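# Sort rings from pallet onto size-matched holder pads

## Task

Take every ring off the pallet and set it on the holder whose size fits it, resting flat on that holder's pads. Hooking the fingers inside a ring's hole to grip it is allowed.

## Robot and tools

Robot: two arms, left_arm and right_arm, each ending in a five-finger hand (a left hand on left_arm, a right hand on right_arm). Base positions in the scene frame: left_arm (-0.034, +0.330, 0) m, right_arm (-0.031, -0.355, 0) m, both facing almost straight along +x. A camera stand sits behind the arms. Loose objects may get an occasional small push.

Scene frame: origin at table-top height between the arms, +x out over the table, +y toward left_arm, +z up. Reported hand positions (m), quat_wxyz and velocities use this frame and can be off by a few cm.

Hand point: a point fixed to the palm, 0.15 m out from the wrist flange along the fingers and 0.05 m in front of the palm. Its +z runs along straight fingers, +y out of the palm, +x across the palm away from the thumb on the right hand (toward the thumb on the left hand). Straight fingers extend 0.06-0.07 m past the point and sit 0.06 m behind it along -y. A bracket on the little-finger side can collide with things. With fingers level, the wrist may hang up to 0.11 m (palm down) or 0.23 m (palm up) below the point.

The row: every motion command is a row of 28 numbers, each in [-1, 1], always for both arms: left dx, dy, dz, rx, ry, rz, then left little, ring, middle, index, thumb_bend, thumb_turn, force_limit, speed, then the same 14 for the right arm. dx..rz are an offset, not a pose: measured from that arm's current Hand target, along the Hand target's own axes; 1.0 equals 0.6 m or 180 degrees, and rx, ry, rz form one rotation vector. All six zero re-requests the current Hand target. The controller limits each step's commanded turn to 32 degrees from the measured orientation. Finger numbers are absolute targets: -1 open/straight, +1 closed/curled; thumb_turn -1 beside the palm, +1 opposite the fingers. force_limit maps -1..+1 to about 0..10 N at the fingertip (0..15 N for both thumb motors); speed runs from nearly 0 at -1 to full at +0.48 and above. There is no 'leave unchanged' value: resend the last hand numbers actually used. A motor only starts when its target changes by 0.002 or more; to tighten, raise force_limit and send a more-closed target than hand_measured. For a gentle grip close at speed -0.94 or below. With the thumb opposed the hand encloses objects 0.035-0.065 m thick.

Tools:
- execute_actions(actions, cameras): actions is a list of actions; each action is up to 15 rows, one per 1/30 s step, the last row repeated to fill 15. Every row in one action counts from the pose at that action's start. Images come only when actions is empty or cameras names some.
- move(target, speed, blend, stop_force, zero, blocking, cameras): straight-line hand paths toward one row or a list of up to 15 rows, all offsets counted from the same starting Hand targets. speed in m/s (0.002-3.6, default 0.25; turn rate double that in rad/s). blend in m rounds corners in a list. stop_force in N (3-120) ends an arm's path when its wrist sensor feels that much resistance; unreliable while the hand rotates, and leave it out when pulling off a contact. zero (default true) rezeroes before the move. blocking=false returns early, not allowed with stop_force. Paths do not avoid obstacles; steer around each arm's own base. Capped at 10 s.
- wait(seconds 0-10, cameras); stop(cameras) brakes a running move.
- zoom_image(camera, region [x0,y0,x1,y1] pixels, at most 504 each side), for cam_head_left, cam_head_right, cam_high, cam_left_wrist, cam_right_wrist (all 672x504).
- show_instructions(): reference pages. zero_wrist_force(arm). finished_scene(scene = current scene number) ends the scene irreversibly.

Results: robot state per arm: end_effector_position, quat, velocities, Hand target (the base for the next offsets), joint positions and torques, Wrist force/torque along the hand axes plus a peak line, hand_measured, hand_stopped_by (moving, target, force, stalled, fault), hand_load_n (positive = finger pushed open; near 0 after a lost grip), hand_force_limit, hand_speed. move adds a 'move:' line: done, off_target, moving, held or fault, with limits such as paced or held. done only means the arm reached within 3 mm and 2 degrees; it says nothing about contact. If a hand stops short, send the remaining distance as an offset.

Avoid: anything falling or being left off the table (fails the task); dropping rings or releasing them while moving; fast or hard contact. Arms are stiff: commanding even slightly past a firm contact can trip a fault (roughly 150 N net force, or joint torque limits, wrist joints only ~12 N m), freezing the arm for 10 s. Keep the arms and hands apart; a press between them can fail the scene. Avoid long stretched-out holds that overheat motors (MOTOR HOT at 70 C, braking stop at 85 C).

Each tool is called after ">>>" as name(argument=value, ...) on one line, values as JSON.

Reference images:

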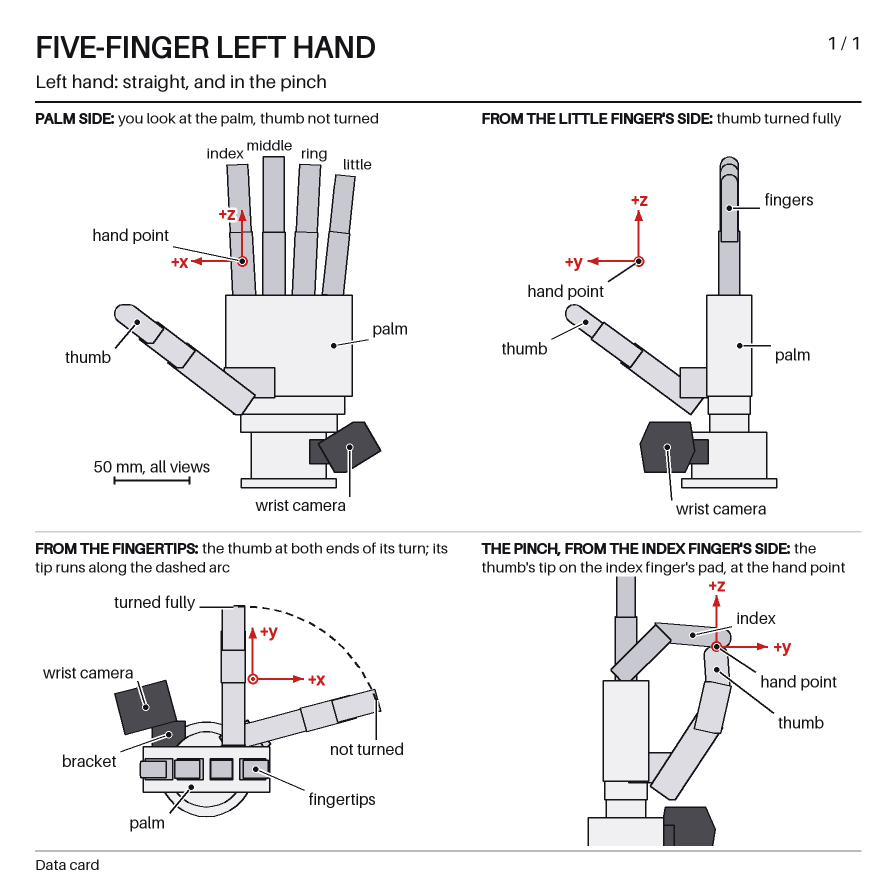

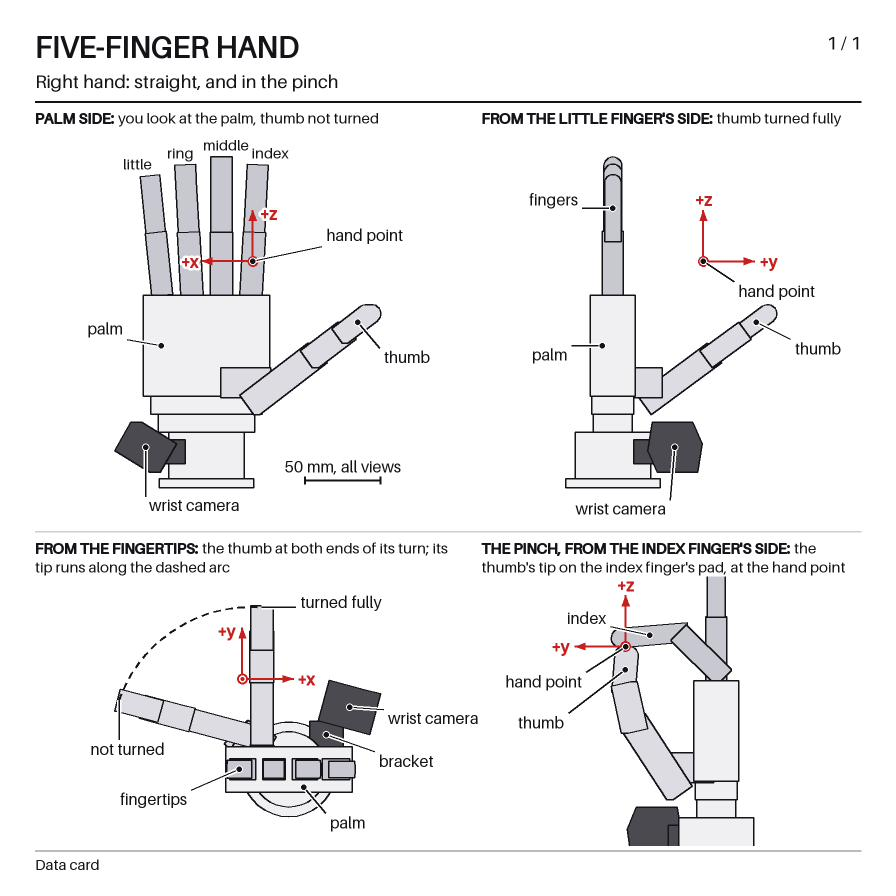

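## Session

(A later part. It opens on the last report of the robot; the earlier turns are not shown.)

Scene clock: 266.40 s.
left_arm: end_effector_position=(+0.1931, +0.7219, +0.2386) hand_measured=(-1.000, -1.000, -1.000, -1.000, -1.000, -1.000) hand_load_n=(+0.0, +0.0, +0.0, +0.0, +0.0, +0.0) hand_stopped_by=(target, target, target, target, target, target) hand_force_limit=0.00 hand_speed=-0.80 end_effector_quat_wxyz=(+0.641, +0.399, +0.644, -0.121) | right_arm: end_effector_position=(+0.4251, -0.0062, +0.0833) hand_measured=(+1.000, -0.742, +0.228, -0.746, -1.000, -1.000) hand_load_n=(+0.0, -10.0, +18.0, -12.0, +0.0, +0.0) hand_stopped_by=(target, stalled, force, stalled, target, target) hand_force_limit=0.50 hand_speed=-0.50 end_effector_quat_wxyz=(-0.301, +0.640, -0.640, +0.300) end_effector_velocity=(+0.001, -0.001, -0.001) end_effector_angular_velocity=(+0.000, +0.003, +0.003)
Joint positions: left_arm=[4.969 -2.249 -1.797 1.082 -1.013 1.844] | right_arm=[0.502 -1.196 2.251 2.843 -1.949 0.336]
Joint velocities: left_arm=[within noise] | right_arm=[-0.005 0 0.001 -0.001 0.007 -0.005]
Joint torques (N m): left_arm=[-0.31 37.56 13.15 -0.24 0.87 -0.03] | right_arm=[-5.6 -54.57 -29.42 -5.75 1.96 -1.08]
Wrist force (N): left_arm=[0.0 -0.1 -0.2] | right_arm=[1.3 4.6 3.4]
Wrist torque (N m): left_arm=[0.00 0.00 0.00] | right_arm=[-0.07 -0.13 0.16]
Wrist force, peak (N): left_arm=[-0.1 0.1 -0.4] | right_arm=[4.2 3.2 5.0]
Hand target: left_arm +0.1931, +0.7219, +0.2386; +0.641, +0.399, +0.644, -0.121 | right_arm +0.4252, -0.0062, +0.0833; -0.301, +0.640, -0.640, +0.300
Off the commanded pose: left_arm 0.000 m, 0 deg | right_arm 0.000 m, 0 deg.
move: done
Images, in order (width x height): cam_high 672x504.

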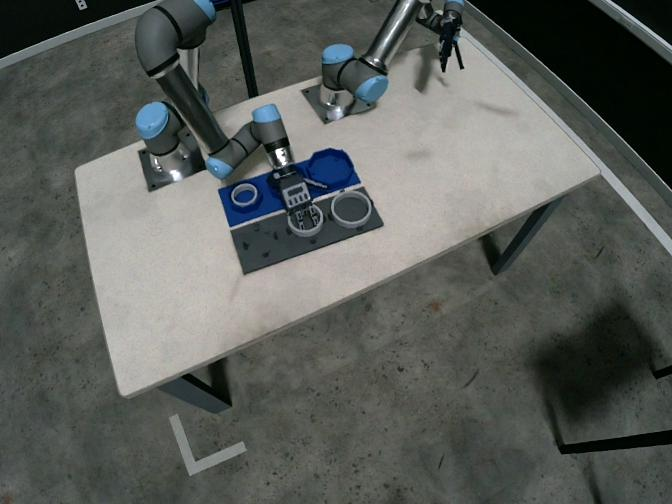

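>>> move(target=[[0,0,0,0,0,0,-1,-1,-1,-1,-1,-1,0,-0.8,-0.00417,0,0,0,0,0,1,-0.95,0.6,-0.95,-1,-1,0.5,-0.5],[0,0,0,0,0,0,-1,-1,-1,-1,-1,-1,0,-0.8,-0.00417,0.01826,0.01532,0,0,0,1,-0.95,0.6,-0.95,-1,-1,0.5,-0.5]], speed=0.025, stop_force=5, cameras=["cam_high"])

>>> zoom_image(camera="cam_high", region=[282, 202, 332, 252])

Scene clock: 275.77 s.
left_arm: end_effector_position=(+0.1931, +0.7219, +0.2386) hand_measured=(-1.000, -1.000, -1.000, -1.000, -1.000, -1.000) hand_load_n=(+0.0, +0.0, +0.0, +0.0, +0.0, +0.0) hand_stopped_by=(target, target, target, target, target, target) hand_force_limit=0.00 hand_speed=-0.80 end_effector_quat_wxyz=(+0.641, +0.399, +0.644, -0.121) | right_arm: end_effector_position=(+0.4252, -0.0037, +0.0690) hand_measured=(+1.000, -0.742, +0.228, -0.746, -1.000, -1.000) hand_load_n=(+0.0, -10.0, +18.0, -12.0, +0.0, +0.0) hand_stopped_by=(target, stalled, force, stalled, target, target) hand_force_limit=0.50 hand_speed=-0.50 end_effector_quat_wxyz=(-0.301, +0.640, -0.640, +0.300)
Joint positions: left_arm=[4.969 -2.249 -1.797 1.082 -1.013 1.844] | right_arm=[0.507 -1.155 2.251 2.804 -1.952 0.34]
Joint torques (N m): left_arm=[0.01 37.68 12.79 -0.25 1.04 -0.08] | right_arm=[-6.06 -56.43 -25 -1.05 1.93 -0.8]
Wrist force (N): left_arm=[0.1 -0.1 -0.1] | right_arm=[1.4 4.4 3.1]
Wrist torque (N m): left_arm=[-0.01 -0.01 0.01] | right_arm=[-0.09 -0.15 0.15]
Wrist force, peak (N): left_arm=[-0.3 0.3 -0.3] | right_arm=[1.5 5.5 3.0]
Hand target: left_arm +0.1931, +0.7219, +0.2386; +0.641, +0.399, +0.644, -0.121 | right_arm +0.4253, -0.0036, +0.0690; -0.301, +0.640, -0.640, +0.300
Off the commanded pose: left_arm 0.000 m, 0 deg | right_arm 0.000 m, 0 deg.
move: done
Images, in order (width x height): cam_high 672x504.

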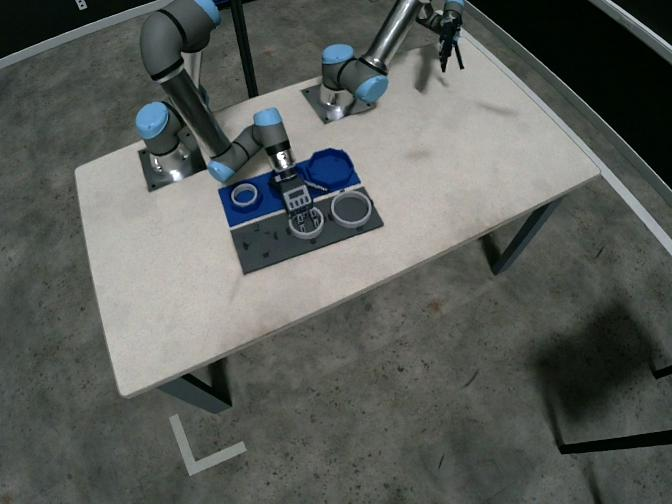

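Scaled by 10.080.

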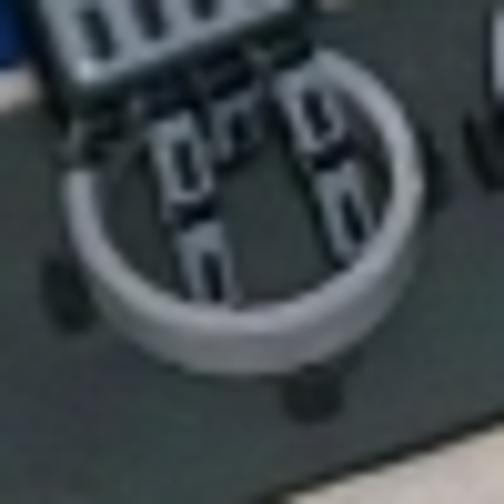

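>>> move(target=[[0,0,0,0,0,0,-1,-1,-1,-1,-1,-1,0,-0.8,0,0.01404,0.01179,0,0,0,1,-0.95,0.6,-0.95,-1,-1,0.5,-0.5]], speed=0.025, stop_force=4)

Scene clock: 281.87 s.
left_arm: end_effector_position=(+0.1931, +0.7219, +0.2386) hand_measured=(-1.000, -1.000, -1.000, -1.000, -1.000, -1.000) hand_load_n=(+0.0, +0.0, +0.0, +0.0, +0.0, +0.5) hand_stopped_by=(target, target, target, target, target, target) hand_force_limit=0.00 hand_speed=-0.80 end_effector_quat_wxyz=(+0.641, +0.399, +0.644, -0.121) | right_arm: end_effector_position=(+0.4254, -0.0036, +0.0625) hand_measured=(+1.000, -0.742, +0.228, -0.746, -1.000, -1.000) hand_load_n=(+0.0, -9.0, +17.5, -13.0, +0.0, +0.0) hand_stopped_by=(target, stalled, force, stalled, target, target) hand_force_limit=0.50 hand_speed=-0.50 end_effector_quat_wxyz=(-0.301, +0.640, -0.640, +0.300)
Joint positions: left_arm=[4.969 -2.249 -1.797 1.082 -1.013 1.844] | right_arm=[0.507 -1.138 2.253 2.784 -1.952 0.34]
Joint torques (N m): left_arm=[-0.28 37.86 13.39 -0.23 1.02 -0.06] | right_arm=[-4.88 -57.43 -31.73 -6.54 2.05 -0.27]
Wrist force (N): left_arm=[0.3 0.1 -0.2] | right_arm=[1.7 4.5 3.1]
Wrist torque (N m): left_arm=[0.03 -0.04 0.02] | right_arm=[-0.09 -0.13 0.16]
Wrist force, peak (N): left_arm=[0.1 0.2 -0.5] | right_arm=[1.8 5.1 3.4]
Hand target: left_arm +0.1931, +0.7219, +0.2386; +0.641, +0.399, +0.644, -0.121 | right_arm +0.4254, -0.0036, +0.0625; -0.301, +0.640, -0.640, +0.300 (not the last commanded pose)
Off the commanded pose: left_arm 0.000 m, 0 deg | right_arm 0.005 m, 0 deg.
move: contact (right_arm)

>>> move(target=[[0,0,0,0,0,0,-1,-1,-1,-1,-1,-1,0,-0.8,0,0.00574,0.00482,0,0,0,1,-0.95,0.6,-0.95,-1,-1,0.5,-0.5]], speed=0.01, stop_force=5)

Scene clock: 286.50 s.
left_arm: end_effector_position=(+0.1931, +0.7219, +0.2386) hand_measured=(-1.000, -1.000, -1.000, -1.000, -1.000, -1.000) hand_load_n=(+0.0, +0.0, +0.0, +0.0, +0.0, +0.0) hand_stopped_by=(target, target, target, target, target, target) hand_force_limit=0.00 hand_speed=-0.80 end_effector_quat_wxyz=(+0.641, +0.399, +0.644, -0.121) | right_arm: end_effector_position=(+0.4256, -0.0035, +0.0612) hand_measured=(+1.000, -0.742, +0.228, -0.746, -1.000, -1.000) hand_load_n=(+0.0, -8.5, +17.0, -13.0, +0.0, +0.0) hand_stopped_by=(target, stalled, force, stalled, target, target) hand_force_limit=0.50 hand_speed=-0.50 end_effector_quat_wxyz=(-0.302, +0.640, -0.640, +0.301)
Joint positions: left_arm=[4.969 -2.249 -1.797 1.082 -1.013 1.844] | right_arm=[0.507 -1.133 2.253 2.779 -1.952 0.34]
Joint torques (N m): left_arm=[-0.5 38.06 13.04 -0.21 1.02 0] | right_arm=[-2.62 -56.65 -30.37 -0.77 1.75 -0.67]
Wrist force (N): left_arm=[-0.1 -0.1 -0.2] | right_arm=[2.4 3.3 2.5]
Wrist torque (N m): left_arm=[-0.01 0.01 0.00] | right_arm=[-0.03 -0.05 0.07]
Wrist force, peak (N): left_arm=[-0.3 0.1 -0.6] | right_arm=[3.2 5.5 3.3]
Hand target: left_arm +0.1931, +0.7219, +0.2386; +0.641, +0.399, +0.644, -0.121 | right_arm +0.4256, -0.0035, +0.0612; -0.302, +0.640, -0.640, +0.301 (not the last commanded pose)
Off the commanded pose: left_arm 0.000 m, 0 deg | right_arm 0.003 m, 0 deg.
move: contact (right_arm)

>>> execute_actions(actions=[[[0,0,0,0,0,0,-1,-1,-1,-1,-1,-1,0,-0.8,0,0,0,0,0,0,1,-0.7,0.12,-0.7,-1,-1,0.5,-0.6]],[[0,0,0,0,0,0,-1,-1,-1,-1,-1,-1,0,-0.8,0,0,0,0,0,0,1,-0.62,0.12,-0.62,-1,-1,0.5,-0.5]]])

>>> move(target=[[0,0,0,0,0,0,-1,-1,-1,-1,-1,-1,0,-0.8,0,-0.0766,-0.0643,0,0,0,1,-0.62,0.12,-0.62,-1,-1,0.5,-0.5],[0,0,0,0,0,0,-1,-1,-1,-1,-1,-1,0,-0.8,0.2225,0.17435,-0.26947,0,0,0,1,-0.5,0,-0.5,-1,-1,0.5,0.3]], speed=[0.08,0.25], cameras=["cam_high","cam_right_wrist"])

>>> zoom_image(camera="cam_high", region=[220, 165, 270, 215])

>>> zoom_image(camera="cam_high", region=[282, 202, 332, 252])

Scene clock: 297.90 s.
left_arm: end_effector_position=(+0.1931, +0.7219, +0.2386) hand_measured=(-1.000, -1.000, -1.000, -1.000, -1.000, -1.000) hand_load_n=(+0.0, +0.0, +0.0, +0.0, +0.0, +0.0) hand_stopped_by=(target, target, target, target, target, target) hand_force_limit=0.00 hand_speed=-0.80 end_effector_quat_wxyz=(+0.641, +0.399, +0.644, -0.121) | right_arm: end_effector_position=(+0.4256, -0.0035, +0.0613) hand_measured=(+1.000, -0.620, +0.120, -0.620, -1.000, -1.000) hand_load_n=(+0.0, +0.0, +0.0, +0.0, +0.0, +0.0) hand_stopped_by=(target, target, target, target, target, target) hand_force_limit=0.50 hand_speed=-0.50 end_effector_quat_wxyz=(-0.302, +0.640, -0.640, +0.301)
Joint positions: left_arm=[4.969 -2.249 -1.797 1.082 -1.013 1.844] | right_arm=[0.507 -1.133 2.253 2.779 -1.952 0.34]
Joint torques (N m): left_arm=[-0.21 37.66 13.15 -0.14 1.35 -0.06] | right_arm=[-1.86 -31.31 -17.66 -0.94 1.69 -0.58]
Wrist force (N): left_arm=[0.0 0.0 -0.1] | right_arm=[1.4 0.7 0.1]
Wrist torque (N m): left_arm=[0.01 0.00 0.00] | right_arm=[0.05 -0.06 0.08]
Wrist force, peak (N): left_arm=[-0.1 -0.1 -0.7] | right_arm=[2.6 3.2 3.1]
Hand target: left_arm +0.1931, +0.7219, +0.2386; +0.641, +0.399, +0.644, -0.121 | right_arm +0.4256, -0.0035, +0.0612; -0.302, +0.640, -0.640, +0.301
Off the commanded pose: left_arm 0.000 m, 0 deg | right_arm 0.000 m, 0 deg.
Step readings (end_effector_position of left_arm | right_arm):
0: (+0.1931, +0.7219, +0.2386) | (+0.4256, -0.0035, +0.0612)
1: (+0.1931, +0.7219, +0.2386) | (+0.4256, -0.0035, +0.0612)
2: (+0.1931, +0.7219, +0.2386) | (+0.4256, -0.0035, +0.0612)
4: (+0.1931, +0.7219, +0.2386) | (+0.4256, -0.0035, +0.0613)
8: (+0.1931, +0.7219, +0.2386) | (+0.4256, -0.0035, +0.0613)
15: (+0.1931, +0.7219, +0.2386) | (+0.4256, -0.0035, +0.0613)
16: (+0.1931, +0.7219, +0.2386) | (+0.4256, -0.0035, +0.0613)
17: (+0.1931, +0.7219, +0.2386) | (+0.4256, -0.0035, +0.0613)
19: (+0.1931, +0.7219, +0.2386) | (+0.4256, -0.0035, +0.0613)
23: (+0.1931, +0.7219, +0.2386) | (+0.4256, -0.0035, +0.0613)
30: (+0.1931, +0.7219, +0.2386) | (+0.4256, -0.0035, +0.0613)

Scene clock: 300.10 s.
left_arm: end_effector_position=(+0.1931, +0.7219, +0.2386) hand_measured=(-1.000, -1.000, -1.000, -1.000, -1.000, -1.000) hand_load_n=(+0.0, +0.0, +0.0, +0.0, +0.0, +0.0) hand_stopped_by=(target, target, target, target, target, target) hand_force_limit=0.00 hand_speed=-0.80 end_effector_quat_wxyz=(+0.641, +0.399, +0.644, -0.121) | right_arm: end_effector_position=(+0.2545, -0.1225, +0.0867) hand_measured=(+1.000, -0.620, +0.120, -0.620, -1.000, -1.000) hand_load_n=(+0.0, +0.0, +0.0, +0.0, +0.0, -0.5) hand_stopped_by=(target, target, target, target, target, target) hand_force_limit=0.50 hand_speed=-0.50 end_effector_quat_wxyz=(-0.301, +0.640, -0.640, +0.301)
Joint positions: left_arm=[4.969 -2.249 -1.797 1.082 -1.013 1.844] | right_arm=[0.406 -1.569 2.795 2.648 -1.879 0.268]
Joint torques (N m): left_arm=[0.44 38.36 13.36 0 1.15 -0.14] | right_arm=[7.14 6.49 -9.7 -0.42 -2.45 1.1]
Wrist force (N): left_arm=[-0.2 -0.2 -0.1] | right_arm=[1.4 0.5 0.0]
Wrist torque (N m): left_arm=[-0.02 0.04 0.00] | right_arm=[0.03 -0.07 0.13]
Wrist force, peak (N): left_arm=[0.1 0.2 -0.5] | right_arm=[6.9 11.9 -4.4]
Hand target: left_arm +0.1931, +0.7219, +0.2386; +0.641, +0.399, +0.644, -0.121 | right_arm +0.2544, -0.1225, +0.0866; -0.301, +0.640, -0.640, +0.301 (not the last commanded pose)
Off the commanded pose: left_arm 0.000 m, 0 deg | right_arm 0.025 m, 0 deg.
move: held (right_arm; a check stopped the path); path passed 1 of 2 targets; target 2's new numbers were not sent; limits=held
pose unreachable (right arm): on one or more control steps of this call, first in action 0 (counted from 0), this arm could not follow its commanded pose, so it was not sent that pose on those steps. It may still have moved: this result reports where it is.
cause: moving toward the commanded pose would bring two parts of the arm too close to each other (joints 3 (elbow) and 4 (wrist 1) lie between them).
Images, in order (width x height): cam_high 672x504, cam_right_wrist 672x504.

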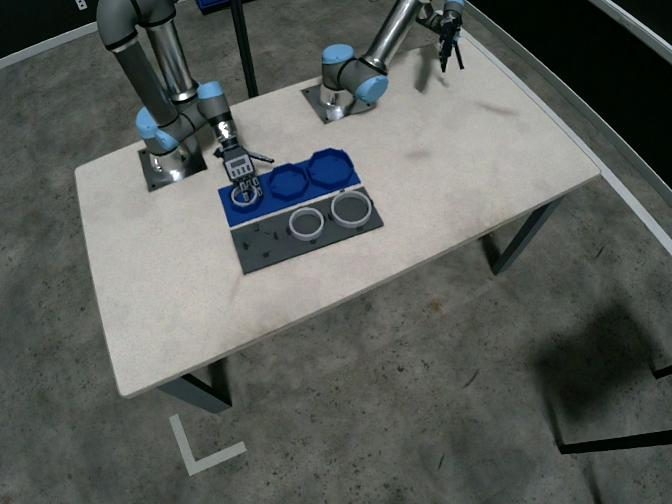

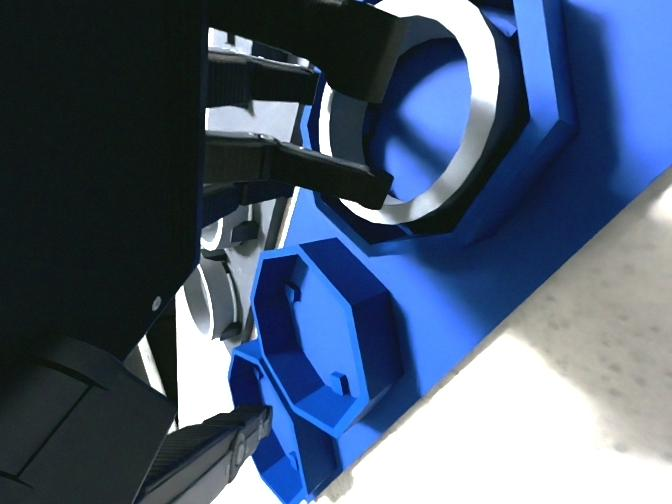

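Scaled by 10.080.

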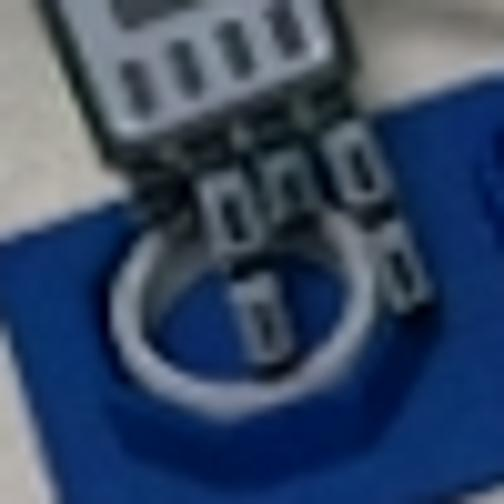

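Scaled by 10.080.

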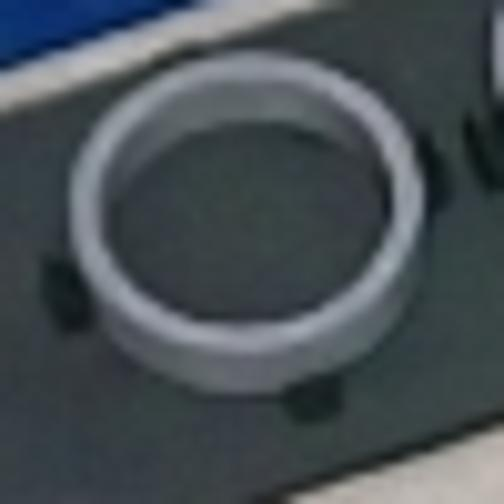

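>>> move(target=[[0,0,0,0,0,0,-1,-1,-1,-1,-1,-1,0,-0.8,-0.0057,-0.0352,0.0031,0,0.1915,0.1607,1,-0.5,0,-0.5,-1,-1,0.5,0.3]], speed=0.3, cameras=["cam_high","cam_right_wrist"])

>>> zoom_image(camera="cam_high", region=[220, 155, 280, 215])

Scene clock: 318.57 s.
left_arm: end_effector_position=(+0.1931, +0.7219, +0.2386) hand_measured=(-1.000, -1.000, -1.000, -1.000, -1.000, -1.000) hand_load_n=(+0.0, +0.0, +0.0, +0.0, +0.0, +0.0) hand_stopped_by=(target, target, target, target, target, target) hand_force_limit=0.00 hand_speed=-0.80 end_effector_quat_wxyz=(+0.641, +0.399, +0.644, -0.121) | right_arm: end_effector_position=(+0.2693, -0.1191, +0.1017) hand_measured=(+1.000, -0.500, +0.000, -0.500, -1.000, -1.000) hand_load_n=(+0.0, +0.0, +0.0, +0.0, +0.0, +0.0) hand_stopped_by=(target, target, target, target, target, target) hand_force_limit=0.50 hand_speed=0.30 end_effector_quat_wxyz=(+0.165, -0.345, +0.837, -0.391) end_effector_velocity=(-0.001, +0.000, -0.001) end_effector_angular_velocity=(-0.001, +0.002, -0.003)
Joint positions: left_arm=[4.969 -2.249 -1.797 1.082 -1.013 1.844] | right_arm=[0.713 -1.634 2.46 3.794 -2.444 1.456]
Joint velocities: left_arm=[within noise] | right_arm=[0 0 -0.001 0.007 0 0.005]
Joint torques (N m): left_arm=[-0.73 38.5 13.58 -0.08 1.34 -0.12] | right_arm=[-6.11 3.97 -3.5 -0.16 1.83 1.07]
Wrist force (N): left_arm=[0.0 -0.1 -0.2] | right_arm=[1.4 0.5 -0.2]
Wrist torque (N m): left_arm=[0.00 0.00 0.00] | right_arm=[0.04 -0.05 0.06]
Wrist force, peak (N): left_arm=[0.0 -0.1 -0.6] | right_arm=[2.8 0.6 1.0]
Hand target: left_arm +0.1931, +0.7219, +0.2386; +0.641, +0.399, +0.644, -0.121 | right_arm +0.2693, -0.1191, +0.1017; +0.165, -0.345, +0.837, -0.391
Off the commanded pose: left_arm 0.000 m, 0 deg | right_arm 0.000 m, 0 deg.
move: done
Images, in order (width x height): cam_high 672x504, cam_right_wrist 672x504.

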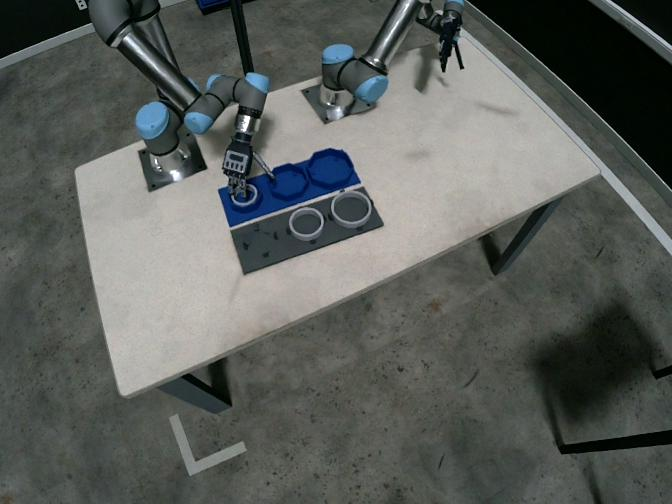

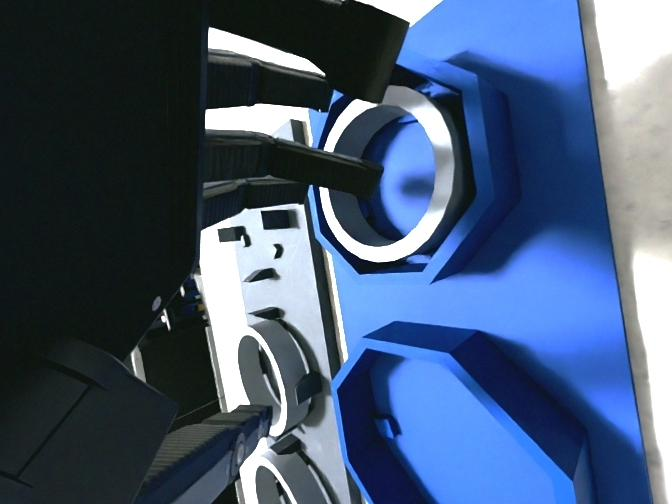

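Scaled by 8.400.

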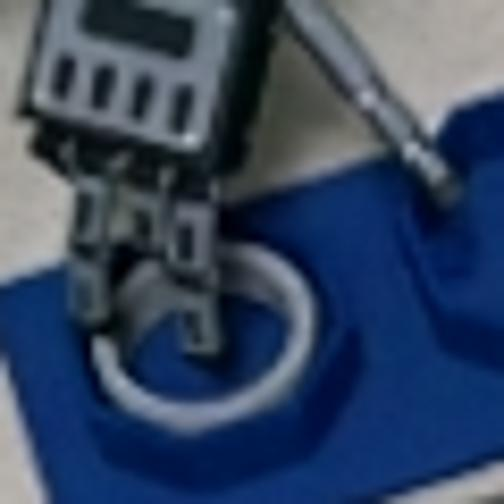

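>>> move(target=[[0,0,0,0,0,0,-1,-1,-1,-1,-1,-1,0,-0.8,-0.01,0.03953,-0.0038,0,0,0,1,-0.5,0,-0.5,-1,-1,0.5,0.3]], speed=0.08, cameras=["cam_high","cam_right_wrist"])

>>> zoom_image(camera="cam_high", region=[220, 165, 270, 215])

Scene clock: 329.17 s.
left_arm: end_effector_position=(+0.1931, +0.7219, +0.2386) hand_measured=(-1.000, -1.000, -1.000, -1.000, -1.000, -1.000) hand_load_n=(+0.0, +0.0, +0.0, +0.0, +0.0, +0.0) hand_stopped_by=(target, target, target, target, target, target) hand_force_limit=0.00 hand_speed=-0.80 end_effector_quat_wxyz=(+0.641, +0.399, +0.644, -0.121) | right_arm: end_effector_position=(+0.2617, -0.1028, +0.0849) hand_measured=(+1.000, -0.500, +0.000, -0.500, -1.000, -1.000) hand_load_n=(+0.0, +0.0, +0.0, +0.0, -0.5, +0.0) hand_stopped_by=(target, target, target, target, target, target) hand_force_limit=0.50 hand_speed=0.30 end_effector_quat_wxyz=(+0.165, -0.346, +0.837, -0.391)
Joint positions: left_arm=[4.969 -2.249 -1.797 1.082 -1.013 1.844] | right_arm=[0.763 -1.576 2.446 3.809 -2.447 1.534]
Joint torques (N m): left_arm=[-0.7 38.5 13.23 0.19 1.09 0] | right_arm=[-0.59 -31.78 -6.79 -4.34 -3.17 0.16]
Wrist force (N): left_arm=[0.1 -0.2 -0.2] | right_arm=[1.4 0.4 0.2]
Wrist torque (N m): left_arm=[-0.03 -0.01 0.02] | right_arm=[0.00 -0.08 0.05]
Wrist force, peak (N): left_arm=[0.3 -0.1 -0.5] | right_arm=[1.7 0.7 0.2]
Hand target: left_arm +0.1931, +0.7219, +0.2386; +0.641, +0.399, +0.644, -0.121 | right_arm +0.2616, -0.1029, +0.0849; +0.165, -0.345, +0.837, -0.391
Off the commanded pose: left_arm 0.000 m, 0 deg | right_arm 0.000 m, 0 deg.
move: done
Images, in order (width x height): cam_high 672x504, cam_right_wrist 672x504.

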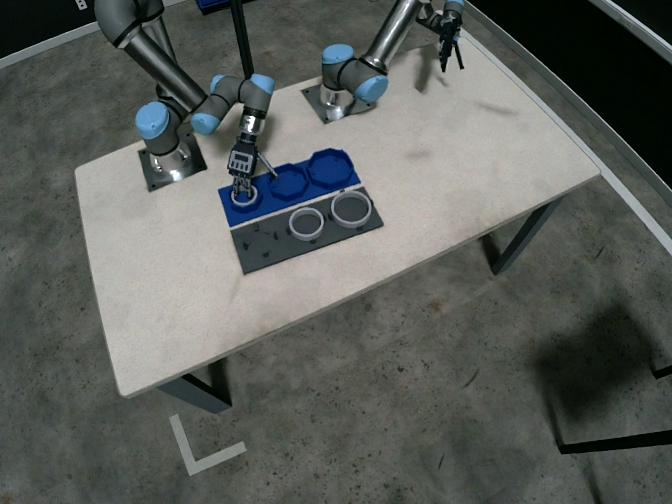

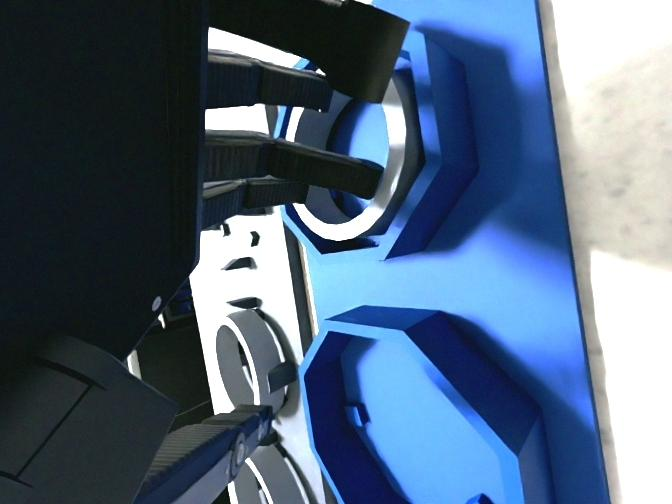

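Scaled by 10.080.

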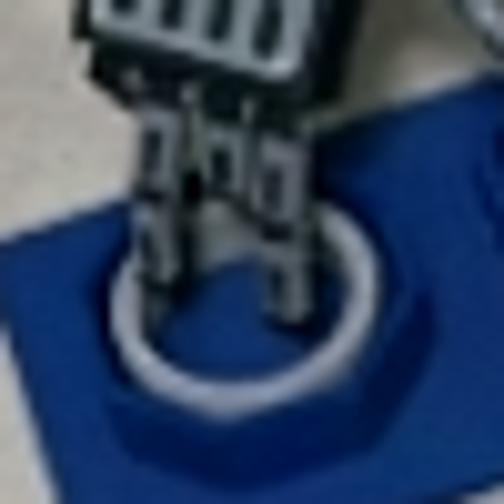

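>>> move(target=[[0,0,0,0,0,0,-1,-1,-1,-1,-1,-1,0,-0.8,0.005,0.0016,-0.0019,0,0,0,1,-0.5,0,-0.5,-1,-1,0.5,0.3],[0,0,0,0,0,0,-1,-1,-1,-1,-1,-1,0,-0.8,0.005,0.03862,0.02915,0,0,0,1,-0.5,0,-0.5,-1,-1,0.5,0.3]], speed=0.03, stop_force=5, cameras=["cam_high"])

>>> zoom_image(camera="cam_high", region=[220, 165, 270, 215])

Scene clock: 336.47 s.
left_arm: end_effector_position=(+0.1931, +0.7219, +0.2386) hand_measured=(-1.000, -1.000, -1.000, -1.000, -1.000, -1.000) hand_load_n=(+0.0, +0.0, +0.0, +0.0, +0.0, +0.0) hand_stopped_by=(target, target, target, target, target, target) hand_force_limit=0.00 hand_speed=-0.80 end_effector_quat_wxyz=(+0.641, +0.399, +0.644, -0.121) | right_arm: end_effector_position=(+0.2581, -0.1040, +0.0836) hand_measured=(+1.000, -0.500, +0.000, -0.500, -1.000, -1.000) hand_load_n=(+0.0, +0.0, +0.0, +0.0, +0.0, +0.0) hand_stopped_by=(target, target, target, target, target, target) hand_force_limit=0.50 hand_speed=0.30 end_effector_quat_wxyz=(+0.165, -0.345, +0.837, -0.391)
Joint positions: left_arm=[4.969 -2.249 -1.797 1.082 -1.013 1.844] | right_arm=[0.767 -1.581 2.454 3.811 -2.447 1.541]
Joint torques (N m): left_arm=[0.38 37.41 13.9 0.21 1.14 -0.02] | right_arm=[-5.94 3.75 -34.91 -4.39 -0.93 -0.88]
Wrist force (N): left_arm=[0.0 0.1 -0.1] | right_arm=[1.5 0.7 0.0]
Wrist torque (N m): left_arm=[0.01 0.00 0.00] | right_arm=[0.06 -0.08 0.07]
Wrist force, peak (N): left_arm=[-0.4 0.3 -0.3] | right_arm=[0.7 -5.7 -2.3]
Hand target: left_arm +0.1931, +0.7219, +0.2386; +0.641, +0.399, +0.644, -0.121 | right_arm +0.2581, -0.1041, +0.0836; +0.165, -0.345, +0.837, -0.391 (not the last commanded pose)
Off the commanded pose: left_arm 0.000 m, 0 deg | right_arm 0.028 m, 0 deg.
move: contact (right_arm); path passed 1 of 2 targets
Images, in order (width x height): cam_high 672x504.

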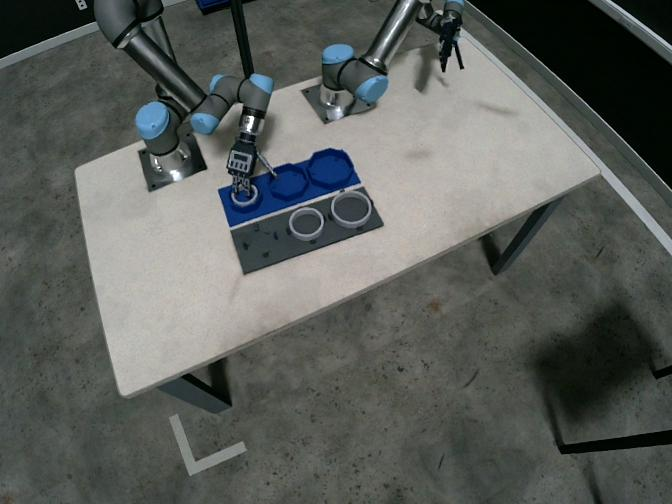

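Scaled by 10.080.

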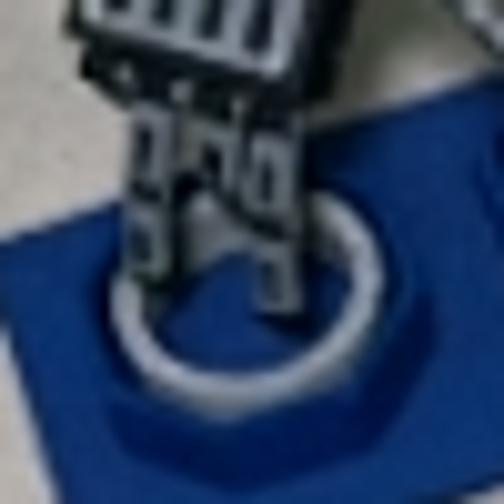

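>>> move(target=[[0,0,0,0,0,0,-1,-1,-1,-1,-1,-1,0,-0.8,-0.0017,0.00214,-0.00255,0,0,0,1,-0.5,0,-0.5,-1,-1,0.5,0.3],[0,0,0,0,0,0,-1,-1,-1,-1,-1,-1,0,-0.8,-0.0017,0.03751,0.02713,0,0,0,1,-0.5,0,-0.5,-1,-1,0.5,0.3]], speed=0.03, stop_force=8, cameras=["cam_high"])

>>> zoom_image(camera="cam_high", region=[220, 165, 270, 215])

Scene clock: 347.27 s.
left_arm: end_effector_position=(+0.1931, +0.7219, +0.2386) hand_measured=(-1.000, -1.000, -1.000, -1.000, -1.000, -1.000) hand_load_n=(+0.0, +0.0, +0.0, +0.0, +0.0, +0.0) hand_stopped_by=(target, target, target, target, target, target) hand_force_limit=0.00 hand_speed=-0.80 end_effector_quat_wxyz=(+0.641, +0.399, +0.644, -0.121) | right_arm: end_effector_position=(+0.2576, -0.1019, +0.0587) hand_measured=(+1.000, -0.500, +0.000, -0.500, -1.000, -1.000) hand_load_n=(+0.0, +0.0, +0.0, +0.0, +0.0, +0.0) hand_stopped_by=(target, target, target, target, target, target) hand_force_limit=0.50 hand_speed=0.30 end_effector_quat_wxyz=(+0.165, -0.345, +0.837, -0.391)
Joint positions: left_arm=[4.969 -2.249 -1.797 1.082 -1.013 1.844] | right_arm=[0.772 -1.504 2.475 3.719 -2.448 1.55]
Joint torques (N m): left_arm=[-0.4 37.96 13.36 0.21 1.2 0.03] | right_arm=[6.93 2.88 -29.55 -3.43 -0.45 1.11]
Wrist force (N): left_arm=[-0.1 -0.1 -0.2] | right_arm=[0.8 -4.1 -2.2]
Wrist torque (N m): left_arm=[-0.01 0.02 -0.01] | right_arm=[0.07 -0.02 -0.01]
Wrist force, peak (N): left_arm=[-0.1 -0.2 -0.6] | right_arm=[4.2 -7.4 -9.5]
Hand target: left_arm +0.1931, +0.7219, +0.2386; +0.641, +0.399, +0.644, -0.121 | right_arm +0.2576, -0.1019, +0.0587; +0.165, -0.345, +0.837, -0.391 (not the last commanded pose)
Off the commanded pose: left_arm 0.000 m, 0 deg | right_arm 0.003 m, 0 deg.
move: contact (right_arm); path passed 1 of 2 targets
Images, in order (width x height): cam_high 672x504.

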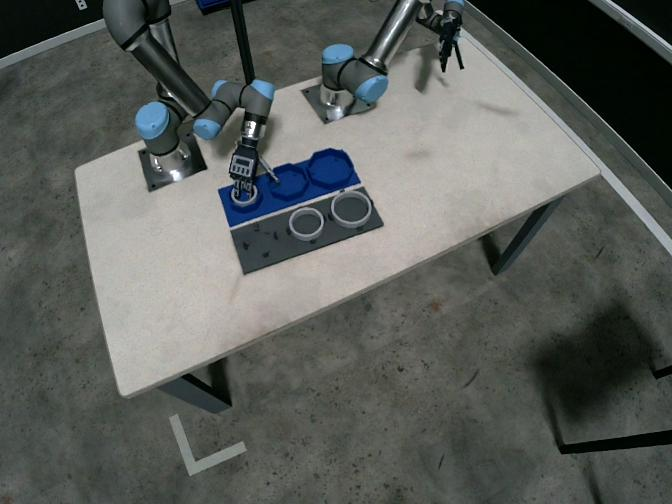

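Scaled by 10.080.

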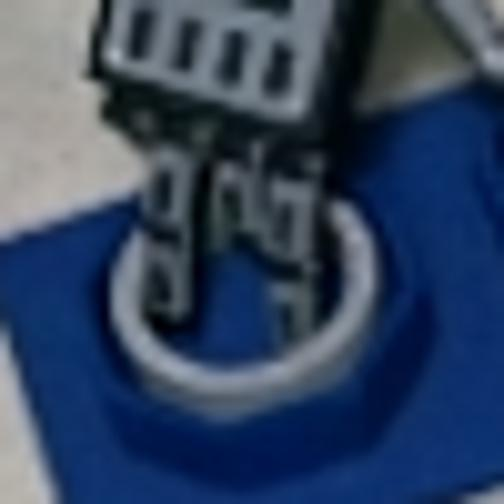

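>>> execute_actions(actions=[[[0,0,0,0,0,0,-1,-1,-1,-1,-1,-1,0,-0.8,0,0,0,0,0,0,1,-0.5,0.4,-0.5,-1,-1,0.5,-0.85]],[[0,0,0,0,0,0,-1,-1,-1,-1,-1,-1,0,-0.8,0,0,0,0,0,0,1,-0.5,0.4,-0.5,-1,-1,0.5,-0.85]]], cameras=["cam_high","cam_right_wrist"])

>>> zoom_image(camera="cam_high", region=[220, 165, 270, 215])

Scene clock: 357.07 s.
left_arm: end_effector_position=(+0.1931, +0.7219, +0.2386) hand_measured=(-1.000, -1.000, -1.000, -1.000, -1.000, -1.000) hand_load_n=(+0.0, +0.0, +0.0, +0.0, +0.0, -0.5) hand_stopped_by=(target, target, target, target, target, target) hand_force_limit=0.00 hand_speed=-0.80 end_effector_quat_wxyz=(+0.641, +0.399, +0.644, -0.121) | right_arm: end_effector_position=(+0.2576, -0.1019, +0.0587) hand_measured=(+1.000, -0.500, +0.066, -0.500, -1.000, -1.000) hand_load_n=(+0.0, -3.0, +7.5, -4.0, +0.0, +0.0) hand_stopped_by=(target, target, force, target, target, target) hand_force_limit=0.50 hand_speed=-0.85 end_effector_quat_wxyz=(+0.165, -0.345, +0.837, -0.391)
Joint positions: left_arm=[4.969 -2.249 -1.797 1.082 -1.013 1.844] | right_arm=[0.772 -1.504 2.475 3.719 -2.448 1.55]
Joint torques (N m): left_arm=[-0.19 37.74 13.48 0.29 1.09 -0.13] | right_arm=[7.39 -2.4 -29.27 -3.5 -2.52 1.11]
Wrist force (N): left_arm=[0.0 0.3 -0.3] | right_arm=[2.1 0.8 -0.2]
Wrist torque (N m): left_arm=[0.06 0.00 -0.01] | right_arm=[0.18 -0.08 0.11]
Wrist force, peak (N): left_arm=[-0.1 0.1 -0.6] | right_arm=[0.9 -4.4 -2.2]
Hand target: left_arm +0.1931, +0.7219, +0.2386; +0.641, +0.399, +0.644, -0.121 | right_arm +0.2576, -0.1019, +0.0587; +0.165, -0.345, +0.837, -0.391
Off the commanded pose: left_arm 0.000 m, 0 deg | right_arm 0.000 m, 0 deg.
Step readings (end_effector_position of left_arm | right_arm):
0: (+0.1931, +0.7219, +0.2386) | (+0.2576, -0.1019, +0.0587)
1: (+0.1931, +0.7219, +0.2386) | (+0.2576, -0.1019, +0.0587)
2: (+0.1931, +0.7219, +0.2386) | (+0.2576, -0.1019, +0.0587)
4: (+0.1931, +0.7219, +0.2386) | (+0.2576, -0.1019, +0.0587)
8: (+0.1931, +0.7219, +0.2386) | (+0.2576, -0.1019, +0.0587)
15: (+0.1931, +0.7219, +0.2386) | (+0.2576, -0.1019, +0.0587)
16: (+0.1931, +0.7219, +0.2386) | (+0.2576, -0.1019, +0.0587)
17: (+0.1931, +0.7219, +0.2386) | (+0.2576, -0.1019, +0.0587)
19: (+0.1931, +0.7219, +0.2386) | (+0.2576, -0.1019, +0.0587)
23: (+0.1931, +0.7219, +0.2386) | (+0.2576, -0.1019, +0.0587)
30: (+0.1931, +0.7219, +0.2386) | (+0.2576, -0.1019, +0.0587)
Images, in order (width x height): cam_high 672x504, cam_right_wrist 672x504.

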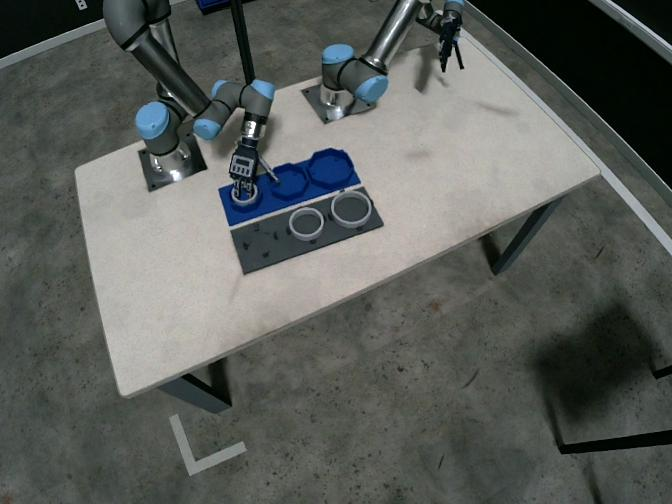

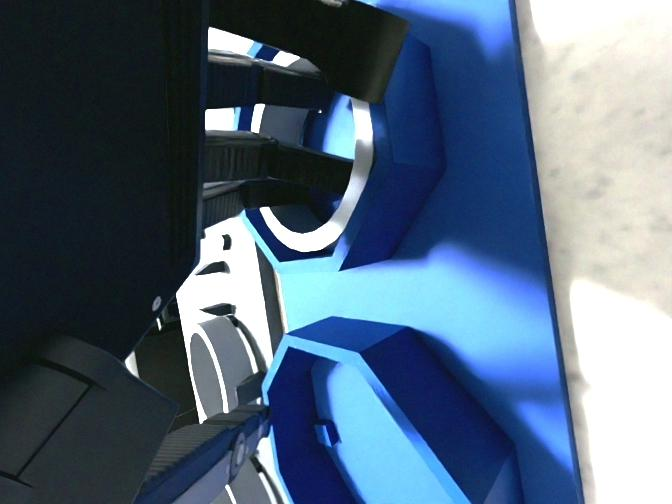

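Scaled by 10.080.

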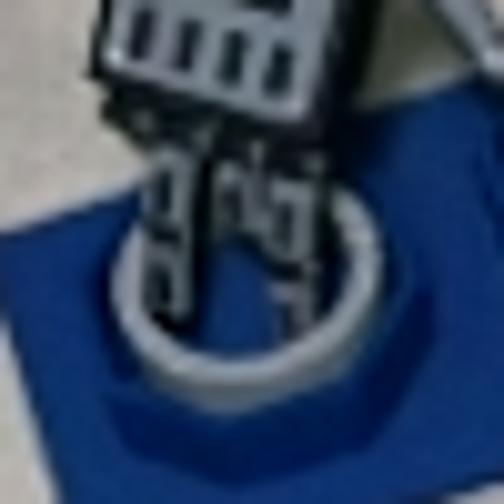

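>>> execute_actions(actions=[[[0,0,0,0,0,0,-1,-1,-1,-1,-1,-1,0,-0.8,0,0,0,0,0,0,1,-0.8,0.4,-0.8,-1,-1,0.5,-0.5]],[[0,0,0,0,0,0,-1,-1,-1,-1,-1,-1,0,-0.8,0,0,0,0,0,0,1,-0.8,0.4,-0.8,-1,-1,0.5,-0.5]]])

>>> move(target=[0,0,0,0,0,0,-1,-1,-1,-1,-1,-1,0,-0.8,0,-0.02553,-0.02143,0,0,0,1,-0.8,0.4,-0.8,-1,-1,0.5,-0.5], speed=0.03, cameras=["cam_high"])

>>> zoom_image(camera="cam_high", region=[220, 165, 270, 215])

Scene clock: 362.77 s.
left_arm: end_effector_position=(+0.1931, +0.7219, +0.2386) hand_measured=(-1.000, -1.000, -1.000, -1.000, -1.000, -1.000) hand_load_n=(+0.0, +0.0, +0.0, +0.0, +0.0, +0.0) hand_stopped_by=(target, target, target, target, target, target) hand_force_limit=0.00 hand_speed=-0.80 end_effector_quat_wxyz=(+0.641, +0.399, +0.644, -0.121) | right_arm: end_effector_position=(+0.2576, -0.1019, +0.0587) hand_measured=(+1.000, -0.544, +0.064, -0.538, -1.000, -1.000) hand_load_n=(+0.0, -11.0, +17.0, -12.5, +0.0, -0.5) hand_stopped_by=(target, stalled, force, stalled, target, target) hand_force_limit=0.50 hand_speed=-0.50 end_effector_quat_wxyz=(+0.165, -0.345, +0.837, -0.391)
Joint positions: left_arm=[4.969 -2.249 -1.797 1.082 -1.013 1.844] | right_arm=[0.772 -1.504 2.475 3.719 -2.448 1.55]
Joint torques (N m): left_arm=[-0.47 37.98 14.02 0.33 1.11 -0.08] | right_arm=[7.06 -23.59 -28.95 -3.47 -3.42 1.05]
Wrist force (N): left_arm=[-0.2 0.0 0.0] | right_arm=[1.5 -0.2 0.1]
Wrist torque (N m): left_arm=[0.00 0.04 -0.01] | right_arm=[-0.12 -0.08 0.05]
Wrist force, peak (N): left_arm=[-0.3 0.3 -0.4] | right_arm=[1.4 2.5 0.3]
Hand target: left_arm +0.1931, +0.7219, +0.2386; +0.641, +0.399, +0.644, -0.121 | right_arm +0.2576, -0.1019, +0.0587; +0.165, -0.345, +0.837, -0.391
Off the commanded pose: left_arm 0.000 m, 0 deg | right_arm 0.000 m, 0 deg.
Step readings (end_effector_position of left_arm | right_arm):
0: (+0.1931, +0.7219, +0.2386) | (+0.2576, -0.1019, +0.0587)
1: (+0.1931, +0.7219, +0.2386) | (+0.2576, -0.1019, +0.0587)
2: (+0.1931, +0.7219, +0.2386) | (+0.2576, -0.1019, +0.0587)
4: (+0.1931, +0.7219, +0.2386) | (+0.2576, -0.1019, +0.0587)
8: (+0.1931, +0.7219, +0.2386) | (+0.2576, -0.1019, +0.0587)
15: (+0.1931, +0.7219, +0.2386) | (+0.2576, -0.1019, +0.0587)
16: (+0.1931, +0.7219, +0.2386) | (+0.2576, -0.1019, +0.0587)
17: (+0.1931, +0.7219, +0.2386) | (+0.2576, -0.1019, +0.0587)
19: (+0.1931, +0.7219, +0.2386) | (+0.2576, -0.1019, +0.0587)
23: (+0.1931, +0.7219, +0.2386) | (+0.2576, -0.1019, +0.0587)
30: (+0.1931, +0.7219, +0.2386) | (+0.2576, -0.1019, +0.0587)

Scene clock: 363.77 s.
left_arm: end_effector_position=(+0.1931, +0.7219, +0.2386) hand_measured=(-1.000, -1.000, -1.000, -1.000, -1.000, -1.000) hand_load_n=(+0.0, +0.5, +0.0, +0.0, +0.0, +0.0) hand_stopped_by=(target, target, target, target, target, target) hand_force_limit=0.00 hand_speed=-0.80 end_effector_quat_wxyz=(+0.641, +0.399, +0.644, -0.121) | right_arm: end_effector_position=(+0.2576, -0.1018, +0.0790) hand_measured=(+1.000, -0.544, +0.064, -0.538, -1.000, -1.000) hand_load_n=(+0.0, -10.5, +18.5, -11.5, +0.0, +0.0) hand_stopped_by=(target, stalled, force, stalled, target, target) hand_force_limit=0.50 hand_speed=-0.50 end_effector_quat_wxyz=(+0.165, -0.345, +0.837, -0.391)
Joint positions: left_arm=[4.969 -2.249 -1.797 1.082 -1.013 1.844] | right_arm=[0.773 -1.565 2.454 3.801 -2.448 1.55]
Joint torques (N m): left_arm=[-0.01 37.77 14.23 0.32 1.17 -0.13] | right_arm=[6.8 1.74 -7.47 -4.82 -3.44 0.73]
Wrist force (N): left_arm=[0.1 0.2 -0.4] | right_arm=[1.3 3.6 2.2]
Wrist torque (N m): left_arm=[0.05 -0.02 0.00] | right_arm=[-0.07 -0.12 0.12]
Wrist force, peak (N): left_arm=[0.0 0.1 -0.5] | right_arm=[1.3 4.4 2.9]
Hand target: left_arm +0.1931, +0.7219, +0.2386; +0.641, +0.399, +0.644, -0.121 | right_arm +0.2574, -0.1019, +0.0787; +0.165, -0.345, +0.837, -0.391
Off the commanded pose: left_arm 0.000 m, 0 deg | right_arm 0.000 m, 0 deg.
move: done
Images, in order (width x height): cam_high 672x504.

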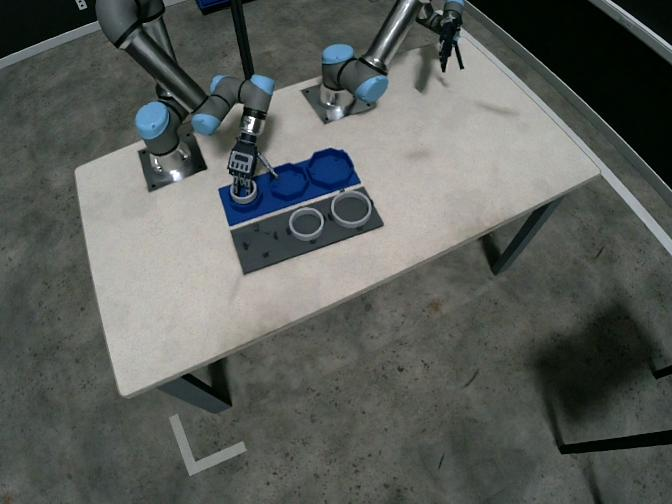

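Scaled by 10.080.

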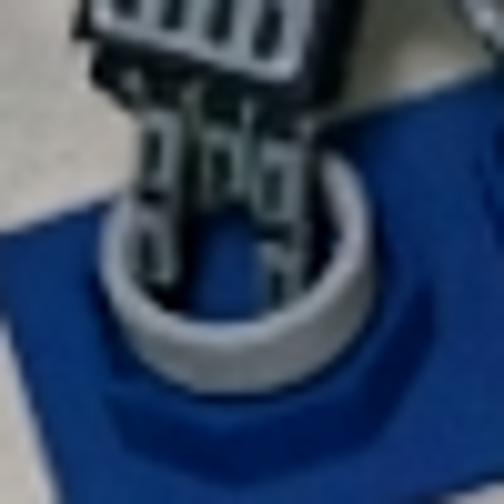

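>>> move(target=[[0,0,0,0,0,0,-1,-1,-1,-1,-1,-1,0,-0.8,0,-0.02298,-0.01928,0,0,0,1,-0.8,0.4,-0.8,-1,-1,0.5,-0.5],[0,0,0,0,0,0,-1,-1,-1,-1,-1,-1,0,-0.8,-0.2003,-0.17597,0.16302,0,0,0,1,-0.8,0.4,-0.8,-1,-1,0.5,-0.5],[0,0,0,0,0,0,-1,-1,-1,-1,-1,-1,0,-0.8,-0.2003,-0.16512,0.17212,0,0,0,1,-0.8,0.4,-0.8,-1,-1,0.5,-0.5]], speed=0.13, blend=[0.01,0.004,0], cameras=["cam_high","cam_right_wrist"])

>>> zoom_image(camera="cam_high", region=[236, 216, 286, 266])

Scene clock: 373.13 s.
left_arm: end_effector_position=(+0.1931, +0.7219, +0.2386) hand_measured=(-1.000, -1.000, -1.000, -1.000, -1.000, -1.000) hand_load_n=(+0.0, +0.0, +0.0, +0.0, +0.0, +0.0) hand_stopped_by=(target, target, target, target, target, target) hand_force_limit=0.00 hand_speed=-0.80 end_effector_quat_wxyz=(+0.641, +0.399, +0.644, -0.121) | right_arm: end_effector_position=(+0.4432, -0.1180, +0.0893) hand_measured=(+1.000, -0.544, +0.064, -0.538, -1.000, -1.000) hand_load_n=(+0.0, -10.5, +18.0, -11.5, +0.0, +0.0) hand_stopped_by=(target, stalled, force, stalled, target, target) hand_force_limit=0.50 hand_speed=-0.50 end_effector_quat_wxyz=(+0.164, -0.346, +0.837, -0.391)
Joint positions: left_arm=[4.969 -2.249 -1.797 1.082 -1.013 1.844] | right_arm=[0.469 -1.287 2.2 3.437 -2.389 1.098]
Joint torques (N m): left_arm=[-0.56 37.19 14.36 0.52 1.23 -0.14] | right_arm=[-3.81 -45.89 -32.6 -3.58 -4.77 -1.17]
Wrist force (N): left_arm=[0.0 0.1 0.1] | right_arm=[1.6 3.7 2.5]
Wrist torque (N m): left_arm=[0.01 0.00 0.00] | right_arm=[-0.06 -0.16 0.22]
Wrist force, peak (N): left_arm=[-0.2 0.3 -0.4] | right_arm=[2.3 6.1 4.6]
Hand target: left_arm +0.1931, +0.7219, +0.2386; +0.641, +0.399, +0.644, -0.121 | right_arm +0.4433, -0.1180, +0.0895; +0.165, -0.345, +0.837, -0.391
Off the commanded pose: left_arm 0.000 m, 0 deg | right_arm 0.000 m, 0 deg.
move: done; blend cut to 0.009 m at target 1
Images, in order (width x height): cam_high 672x504, cam_right_wrist 672x504.

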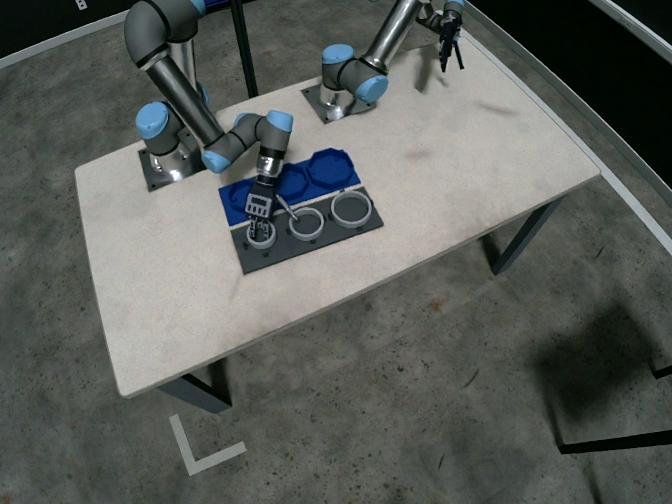

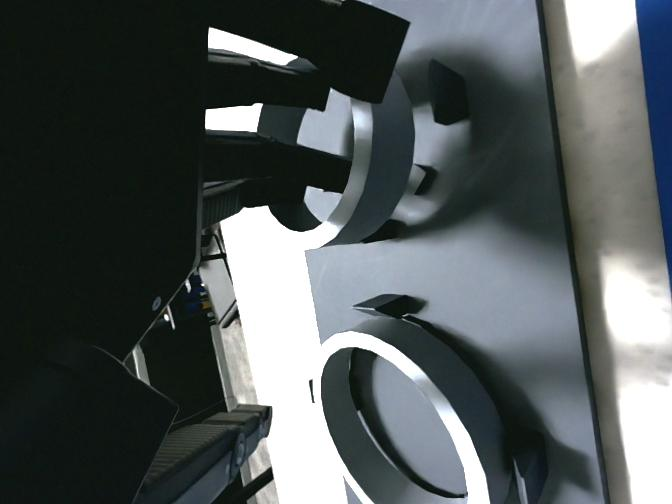

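Scaled by 10.080.

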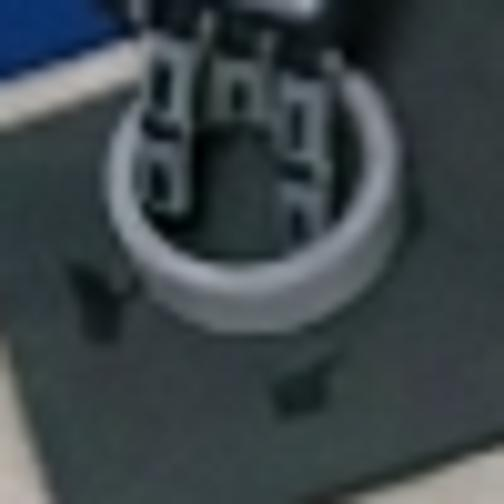

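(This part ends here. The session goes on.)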